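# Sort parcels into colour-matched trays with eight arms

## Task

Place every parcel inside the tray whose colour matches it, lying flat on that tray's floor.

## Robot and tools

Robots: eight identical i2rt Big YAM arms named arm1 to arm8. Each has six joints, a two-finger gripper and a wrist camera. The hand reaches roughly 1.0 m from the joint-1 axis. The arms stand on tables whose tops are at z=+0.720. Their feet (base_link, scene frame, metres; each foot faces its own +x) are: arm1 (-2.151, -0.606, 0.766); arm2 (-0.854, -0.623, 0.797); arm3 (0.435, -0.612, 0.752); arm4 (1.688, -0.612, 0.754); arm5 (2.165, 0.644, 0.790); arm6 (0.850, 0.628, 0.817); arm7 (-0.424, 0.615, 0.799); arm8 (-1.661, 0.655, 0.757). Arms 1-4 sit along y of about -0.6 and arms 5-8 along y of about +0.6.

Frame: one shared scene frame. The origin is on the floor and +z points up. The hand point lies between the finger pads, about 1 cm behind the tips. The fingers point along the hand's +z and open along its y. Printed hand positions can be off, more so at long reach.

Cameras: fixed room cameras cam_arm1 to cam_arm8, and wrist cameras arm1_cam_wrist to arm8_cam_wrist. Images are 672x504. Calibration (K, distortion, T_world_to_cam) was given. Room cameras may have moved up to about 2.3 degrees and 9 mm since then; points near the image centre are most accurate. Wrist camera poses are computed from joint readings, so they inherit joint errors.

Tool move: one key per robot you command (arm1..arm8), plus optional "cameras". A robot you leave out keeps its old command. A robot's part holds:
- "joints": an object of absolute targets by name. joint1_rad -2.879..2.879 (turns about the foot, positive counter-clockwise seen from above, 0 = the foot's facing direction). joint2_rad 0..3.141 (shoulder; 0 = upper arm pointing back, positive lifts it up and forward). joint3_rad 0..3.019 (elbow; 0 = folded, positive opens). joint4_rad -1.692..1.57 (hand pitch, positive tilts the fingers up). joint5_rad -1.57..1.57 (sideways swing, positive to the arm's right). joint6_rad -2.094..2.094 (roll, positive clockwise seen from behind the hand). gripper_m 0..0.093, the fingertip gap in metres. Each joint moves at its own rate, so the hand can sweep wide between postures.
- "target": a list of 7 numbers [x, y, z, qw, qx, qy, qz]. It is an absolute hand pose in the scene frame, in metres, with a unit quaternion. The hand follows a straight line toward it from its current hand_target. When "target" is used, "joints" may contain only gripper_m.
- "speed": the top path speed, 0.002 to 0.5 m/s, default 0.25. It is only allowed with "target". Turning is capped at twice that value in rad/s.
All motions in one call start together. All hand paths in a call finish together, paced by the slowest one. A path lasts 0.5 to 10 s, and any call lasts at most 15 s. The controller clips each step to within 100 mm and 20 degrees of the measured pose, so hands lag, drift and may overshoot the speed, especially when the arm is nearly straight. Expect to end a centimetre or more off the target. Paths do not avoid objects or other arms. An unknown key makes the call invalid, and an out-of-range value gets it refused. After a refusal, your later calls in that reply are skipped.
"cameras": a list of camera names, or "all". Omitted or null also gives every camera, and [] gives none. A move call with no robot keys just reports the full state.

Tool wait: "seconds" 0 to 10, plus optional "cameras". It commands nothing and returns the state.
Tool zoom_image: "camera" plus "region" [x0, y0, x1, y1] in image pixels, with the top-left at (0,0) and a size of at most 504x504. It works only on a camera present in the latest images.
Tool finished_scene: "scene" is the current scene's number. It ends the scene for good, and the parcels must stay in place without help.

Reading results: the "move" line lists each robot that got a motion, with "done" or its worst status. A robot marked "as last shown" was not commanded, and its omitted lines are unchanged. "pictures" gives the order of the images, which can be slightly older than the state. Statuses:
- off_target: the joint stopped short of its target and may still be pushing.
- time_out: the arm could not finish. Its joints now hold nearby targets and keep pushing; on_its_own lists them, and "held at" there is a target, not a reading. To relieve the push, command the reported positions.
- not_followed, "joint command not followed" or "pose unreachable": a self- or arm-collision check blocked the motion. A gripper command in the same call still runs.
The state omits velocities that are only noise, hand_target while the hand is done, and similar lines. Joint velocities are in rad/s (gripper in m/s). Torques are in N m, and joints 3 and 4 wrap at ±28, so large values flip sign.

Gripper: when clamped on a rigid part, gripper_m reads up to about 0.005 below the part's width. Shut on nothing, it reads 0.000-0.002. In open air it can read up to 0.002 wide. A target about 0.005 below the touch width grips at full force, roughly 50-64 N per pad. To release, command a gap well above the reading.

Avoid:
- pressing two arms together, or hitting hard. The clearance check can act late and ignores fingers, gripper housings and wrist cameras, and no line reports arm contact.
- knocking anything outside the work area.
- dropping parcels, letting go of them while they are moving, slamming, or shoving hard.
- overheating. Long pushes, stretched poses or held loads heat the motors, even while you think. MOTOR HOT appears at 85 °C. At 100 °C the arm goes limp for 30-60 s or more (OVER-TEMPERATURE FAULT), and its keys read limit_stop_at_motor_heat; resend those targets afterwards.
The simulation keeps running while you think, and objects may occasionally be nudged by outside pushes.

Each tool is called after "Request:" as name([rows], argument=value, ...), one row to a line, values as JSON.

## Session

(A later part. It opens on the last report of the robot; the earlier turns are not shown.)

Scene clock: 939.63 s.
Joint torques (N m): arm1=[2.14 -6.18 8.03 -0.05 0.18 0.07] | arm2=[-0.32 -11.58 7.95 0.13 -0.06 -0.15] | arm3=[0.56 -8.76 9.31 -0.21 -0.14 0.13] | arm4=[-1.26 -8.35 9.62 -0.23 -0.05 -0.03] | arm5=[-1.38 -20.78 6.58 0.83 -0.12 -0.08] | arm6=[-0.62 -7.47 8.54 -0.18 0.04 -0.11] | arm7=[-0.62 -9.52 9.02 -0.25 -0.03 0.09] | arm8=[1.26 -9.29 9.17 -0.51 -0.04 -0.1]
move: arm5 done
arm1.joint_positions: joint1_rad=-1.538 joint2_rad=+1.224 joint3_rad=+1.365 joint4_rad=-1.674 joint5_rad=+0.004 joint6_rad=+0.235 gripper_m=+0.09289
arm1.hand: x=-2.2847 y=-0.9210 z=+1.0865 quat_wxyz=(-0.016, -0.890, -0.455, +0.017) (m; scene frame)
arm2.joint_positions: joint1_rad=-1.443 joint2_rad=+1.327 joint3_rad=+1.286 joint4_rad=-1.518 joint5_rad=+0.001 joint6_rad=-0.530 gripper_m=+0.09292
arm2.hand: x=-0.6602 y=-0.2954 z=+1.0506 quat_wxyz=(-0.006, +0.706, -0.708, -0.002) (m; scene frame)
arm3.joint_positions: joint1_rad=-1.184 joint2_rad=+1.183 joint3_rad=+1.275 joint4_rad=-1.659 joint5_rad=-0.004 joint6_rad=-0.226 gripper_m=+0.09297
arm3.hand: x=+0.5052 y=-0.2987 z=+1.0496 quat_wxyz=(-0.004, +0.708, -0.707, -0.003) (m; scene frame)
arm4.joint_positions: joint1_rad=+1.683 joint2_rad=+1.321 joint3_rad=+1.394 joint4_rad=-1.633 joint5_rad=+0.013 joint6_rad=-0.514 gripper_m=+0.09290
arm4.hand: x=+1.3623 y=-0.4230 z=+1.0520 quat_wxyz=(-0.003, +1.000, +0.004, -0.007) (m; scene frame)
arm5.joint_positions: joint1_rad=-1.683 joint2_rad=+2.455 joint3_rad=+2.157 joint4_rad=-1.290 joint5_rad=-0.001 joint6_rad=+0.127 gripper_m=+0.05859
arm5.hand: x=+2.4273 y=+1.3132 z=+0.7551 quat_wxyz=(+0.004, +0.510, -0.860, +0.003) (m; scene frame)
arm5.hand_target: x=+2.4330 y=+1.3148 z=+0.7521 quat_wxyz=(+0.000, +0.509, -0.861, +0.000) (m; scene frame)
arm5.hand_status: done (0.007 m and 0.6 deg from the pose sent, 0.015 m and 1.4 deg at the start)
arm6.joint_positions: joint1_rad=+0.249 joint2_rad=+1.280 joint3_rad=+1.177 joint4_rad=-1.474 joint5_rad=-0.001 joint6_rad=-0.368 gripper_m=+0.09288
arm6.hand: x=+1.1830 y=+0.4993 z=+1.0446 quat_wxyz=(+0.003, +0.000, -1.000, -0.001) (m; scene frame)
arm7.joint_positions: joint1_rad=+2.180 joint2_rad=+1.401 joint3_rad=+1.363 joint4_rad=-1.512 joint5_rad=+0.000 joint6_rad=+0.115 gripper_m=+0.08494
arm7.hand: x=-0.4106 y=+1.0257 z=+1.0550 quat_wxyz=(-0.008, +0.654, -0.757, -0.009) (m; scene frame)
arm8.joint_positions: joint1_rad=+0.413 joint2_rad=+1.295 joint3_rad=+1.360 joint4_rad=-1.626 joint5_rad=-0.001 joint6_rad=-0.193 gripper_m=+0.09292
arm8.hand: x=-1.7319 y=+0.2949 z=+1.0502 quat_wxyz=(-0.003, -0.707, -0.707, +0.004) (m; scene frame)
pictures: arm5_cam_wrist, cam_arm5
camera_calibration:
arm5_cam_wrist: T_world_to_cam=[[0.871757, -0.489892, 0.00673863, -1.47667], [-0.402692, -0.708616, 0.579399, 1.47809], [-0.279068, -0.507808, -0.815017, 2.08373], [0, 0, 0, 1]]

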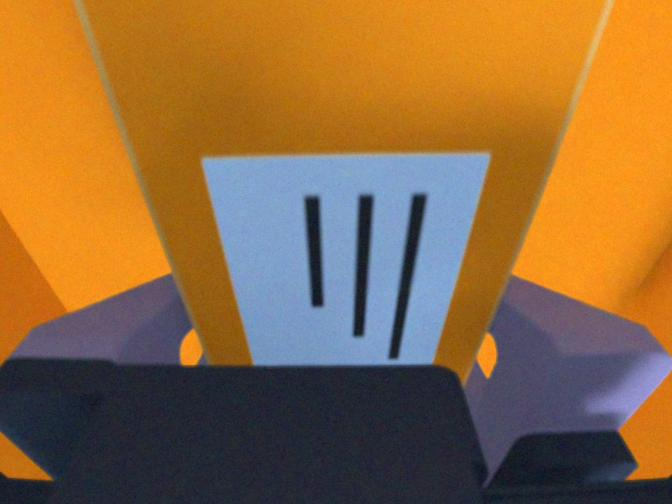

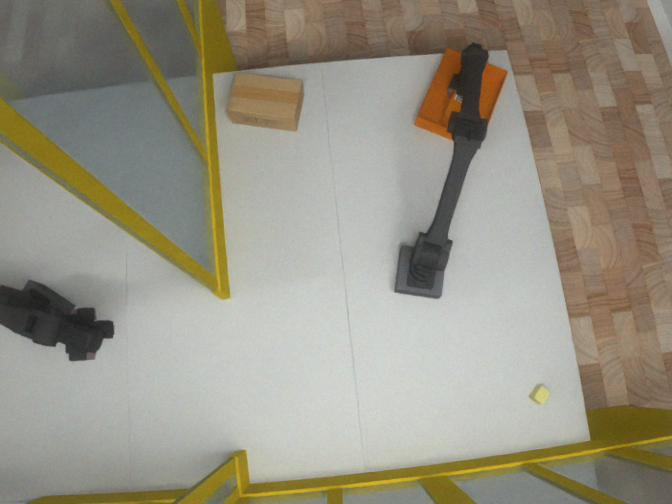

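Request:
move(arm5={"target":[2.433,1.315,0.738,0,-0.509,0.8607,0],"speed":0.05}, cameras=["arm5_cam_wrist"])

Request:
move(arm5={"joints":{"gripper_m":0.085}}, cameras=["arm5_cam_wrist"])

Request:
move(arm5={"target":[2.428,1.314,0.92,0,-0.509,0.8607,0],"speed":0.2}, cameras=["arm5_cam_wrist"])

Request:
move(arm5={"target":[2.30,1.0,1.05,0,-0.509,0.8607,0],"speed":0.3}, cameras=["cam_arm5","cam_arm7","cam_arm1","cam_arm3"])

Request:
zoom_image(camera="cam_arm5", region=[380, 20, 540, 180])

Scene clock: 949.70 s.
move: arm5 off_target
arm5.hand_status: off_target (0.017 m and 0.4 deg from the pose sent, 0.018 m and 0.6 deg at the start)
pictures: arm5_cam_wrist
camera_calibration:
arm5_cam_wrist: T_world_to_cam=[[0.871749, -0.489908, 0.00659031, -1.47651], [-0.403696, -0.710591, 0.576273, 1.48672], [-0.277638, -0.505026, -0.817231, 2.07743], [0, 0, 0, 1]]

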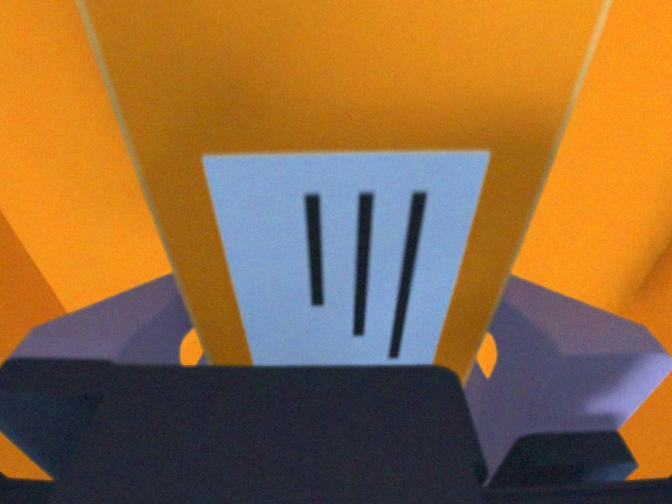

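Scene clock: 950.50 s.
move: arm5 done
arm5.joint_status: all done
pictures: arm5_cam_wrist
camera_calibration:
arm5_cam_wrist: T_world_to_cam=[[0.869866, -0.493281, 0.0025166, -1.46656], [-0.408651, -0.717752, 0.56377, 1.52178], [-0.276291, -0.491433, -0.825928, 2.06426], [0, 0, 0, 1]]

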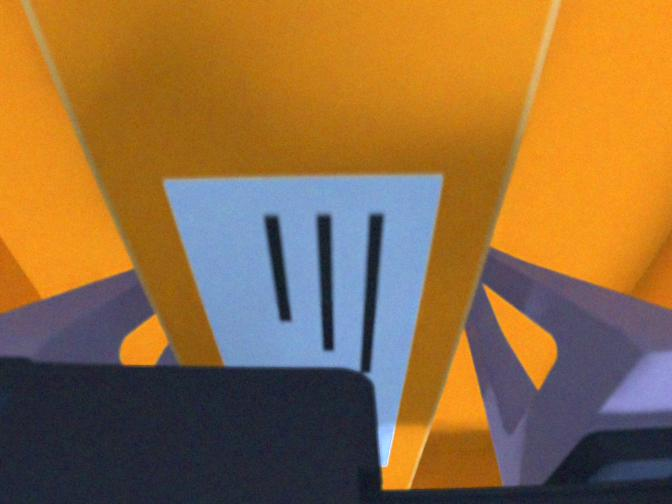

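Scene clock: 952.37 s.
move: arm5 off_target
arm5.hand_status: off_target (0.016 m and 1.8 deg from the pose sent, 0.168 m and 0.5 deg at the start; pose on its path clipped on 2 of 56 steps)
pictures: arm5_cam_wrist
camera_calibration:
arm5_cam_wrist: T_world_to_cam=[[0.869919, -0.493132, 0.00792073, -1.4738], [-0.400282, -0.696562, 0.595463, 1.34721], [-0.288124, -0.521175, -0.803344, 2.23149], [0, 0, 0, 1]]

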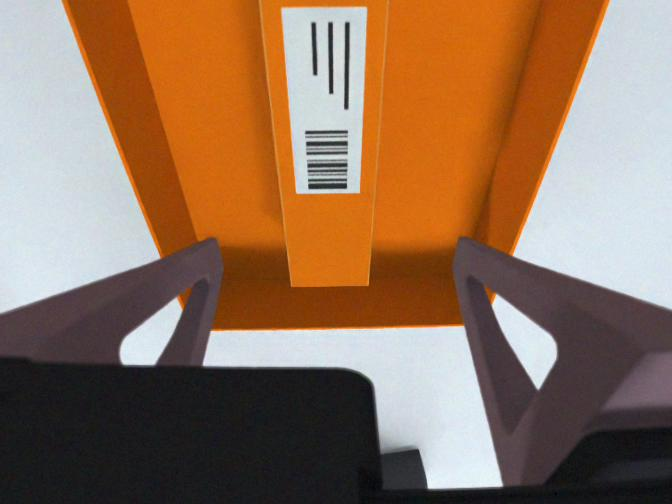

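Scene clock: 954.43 s.
Joint torques (N m): arm1=[2.43 -5.83 7.94 -0.1 0.19 0.09] | arm2=[-0.32 -11.58 7.94 0.13 -0.05 -0.15] | arm3=[0.56 -8.94 9.25 -0.23 -0.15 0.13] | arm4=[-1.26 -8.35 9.62 -0.21 -0.05 -0.03] | arm5=[0.03 -8.06 7.17 -0.13 -0.04 0.03] | arm6=[-0.67 -7.53 8.51 -0.16 0.04 -0.11] | arm7=[-0.5 -9.29 9.03 -0.23 -0.02 0.09] | arm8=[1.38 -9.29 9.09 -0.59 -0.06 -0.1]
move: arm5 done
arm1.joint_positions: joint1_rad=-1.538 joint2_rad=+1.224 joint3_rad=+1.365 joint4_rad=-1.674 joint5_rad=+0.004 joint6_rad=+0.235 gripper_m=+0.09289
arm1.hand: x=-2.2847 y=-0.9210 z=+1.0865 quat_wxyz=(-0.016, -0.890, -0.455, +0.017) (m; scene frame)
arm2.joint_positions: joint1_rad=-1.443 joint2_rad=+1.327 joint3_rad=+1.286 joint4_rad=-1.518 joint5_rad=+0.001 joint6_rad=-0.530 gripper_m=+0.09292
arm2.hand: x=-0.6602 y=-0.2954 z=+1.0506 quat_wxyz=(-0.006, +0.706, -0.708, -0.002) (m; scene frame)
arm3.joint_positions: joint1_rad=-1.184 joint2_rad=+1.183 joint3_rad=+1.275 joint4_rad=-1.659 joint5_rad=-0.004 joint6_rad=-0.226 gripper_m=+0.09297
arm3.hand: x=+0.5052 y=-0.2987 z=+1.0496 quat_wxyz=(-0.004, +0.708, -0.707, -0.003) (m; scene frame)
arm4.joint_positions: joint1_rad=+1.683 joint2_rad=+1.321 joint3_rad=+1.394 joint4_rad=-1.633 joint5_rad=+0.013 joint6_rad=-0.514 gripper_m=+0.09290
arm4.hand: x=+1.3623 y=-0.4230 z=+1.0520 quat_wxyz=(-0.003, +1.000, +0.004, -0.007) (m; scene frame)
arm5.joint_positions: joint1_rad=-1.681 joint2_rad=+1.343 joint3_rad=+1.306 joint4_rad=-1.536 joint5_rad=-0.003 joint6_rad=+0.129 gripper_m=+0.08489
arm5.hand: x=+2.3027 y=+1.0001 z=+1.0480 quat_wxyz=(-0.001, +0.510, -0.860, -0.002) (m; scene frame)
arm5.hand_target: x=+2.3000 y=+1.0000 z=+1.0500 quat_wxyz=(+0.000, +0.509, -0.861, +0.000) (m; scene frame)
arm5.hand_status: done (0.003 m and 0.4 deg from the pose sent, 0.359 m and 1.8 deg at the start)
arm6.joint_positions: joint1_rad=+0.249 joint2_rad=+1.280 joint3_rad=+1.177 joint4_rad=-1.474 joint5_rad=-0.001 joint6_rad=-0.368 gripper_m=+0.09288
arm6.hand: x=+1.1830 y=+0.4993 z=+1.0446 quat_wxyz=(+0.003, +0.000, -1.000, -0.001) (m; scene frame)
arm7.joint_positions: joint1_rad=+2.180 joint2_rad=+1.401 joint3_rad=+1.363 joint4_rad=-1.512 joint5_rad=+0.000 joint6_rad=+0.115 gripper_m=+0.08494
arm7.hand: x=-0.4106 y=+1.0257 z=+1.0550 quat_wxyz=(-0.008, +0.654, -0.757, -0.009) (m; scene frame)
arm8.joint_positions: joint1_rad=+0.413 joint2_rad=+1.295 joint3_rad=+1.360 joint4_rad=-1.626 joint5_rad=-0.001 joint6_rad=-0.193 gripper_m=+0.09292
arm8.hand: x=-1.7319 y=+0.2949 z=+1.0502 quat_wxyz=(-0.003, -0.707, -0.707, +0.004) (m; scene frame)
pictures: cam_arm1, cam_arm3, cam_arm5, cam_arm7

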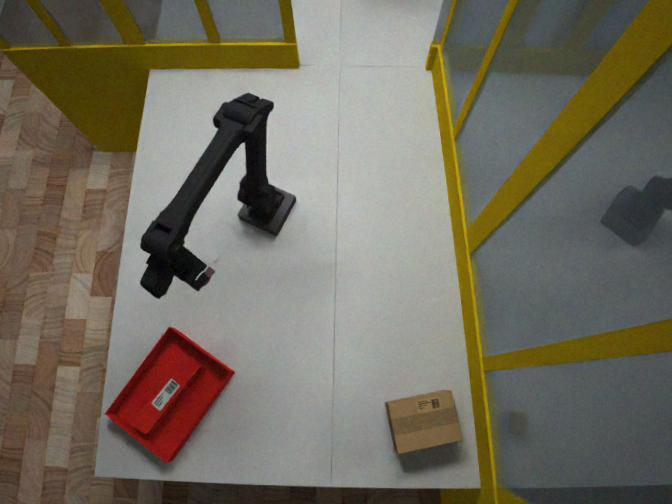

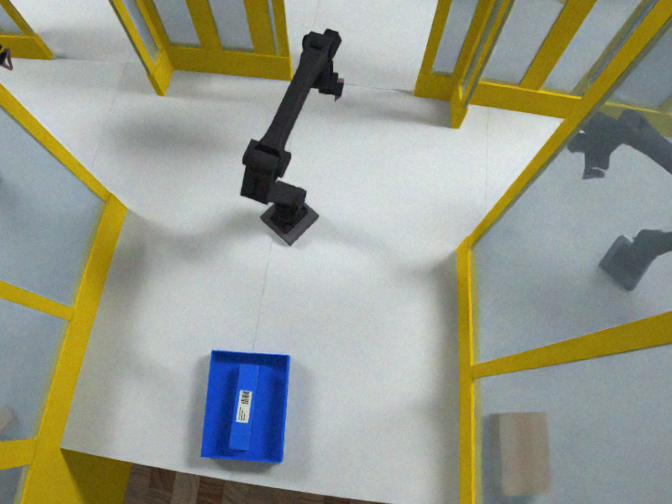

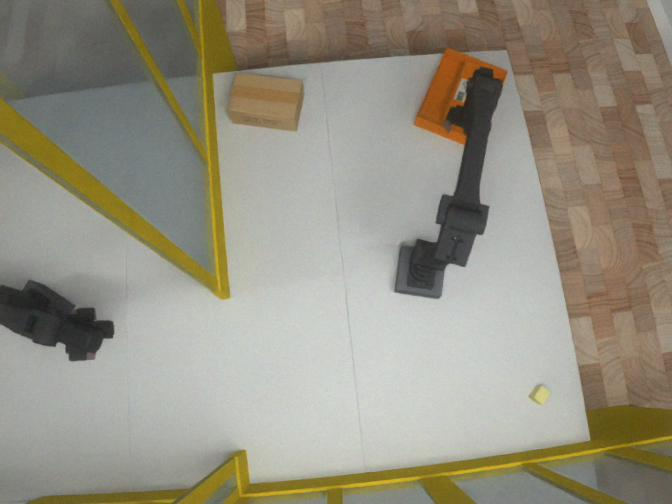

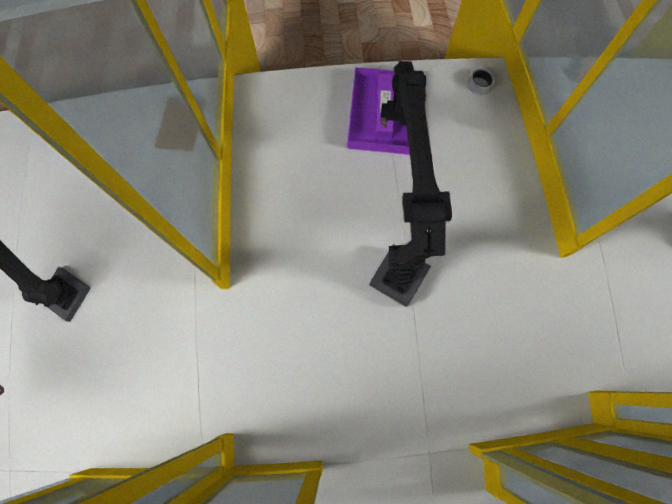

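Scaled by 3.150.

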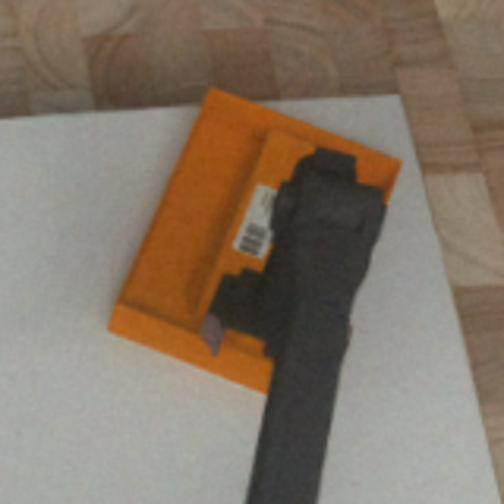

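Request:
finished_scene(scene=1)

The scene is finished: the task was done.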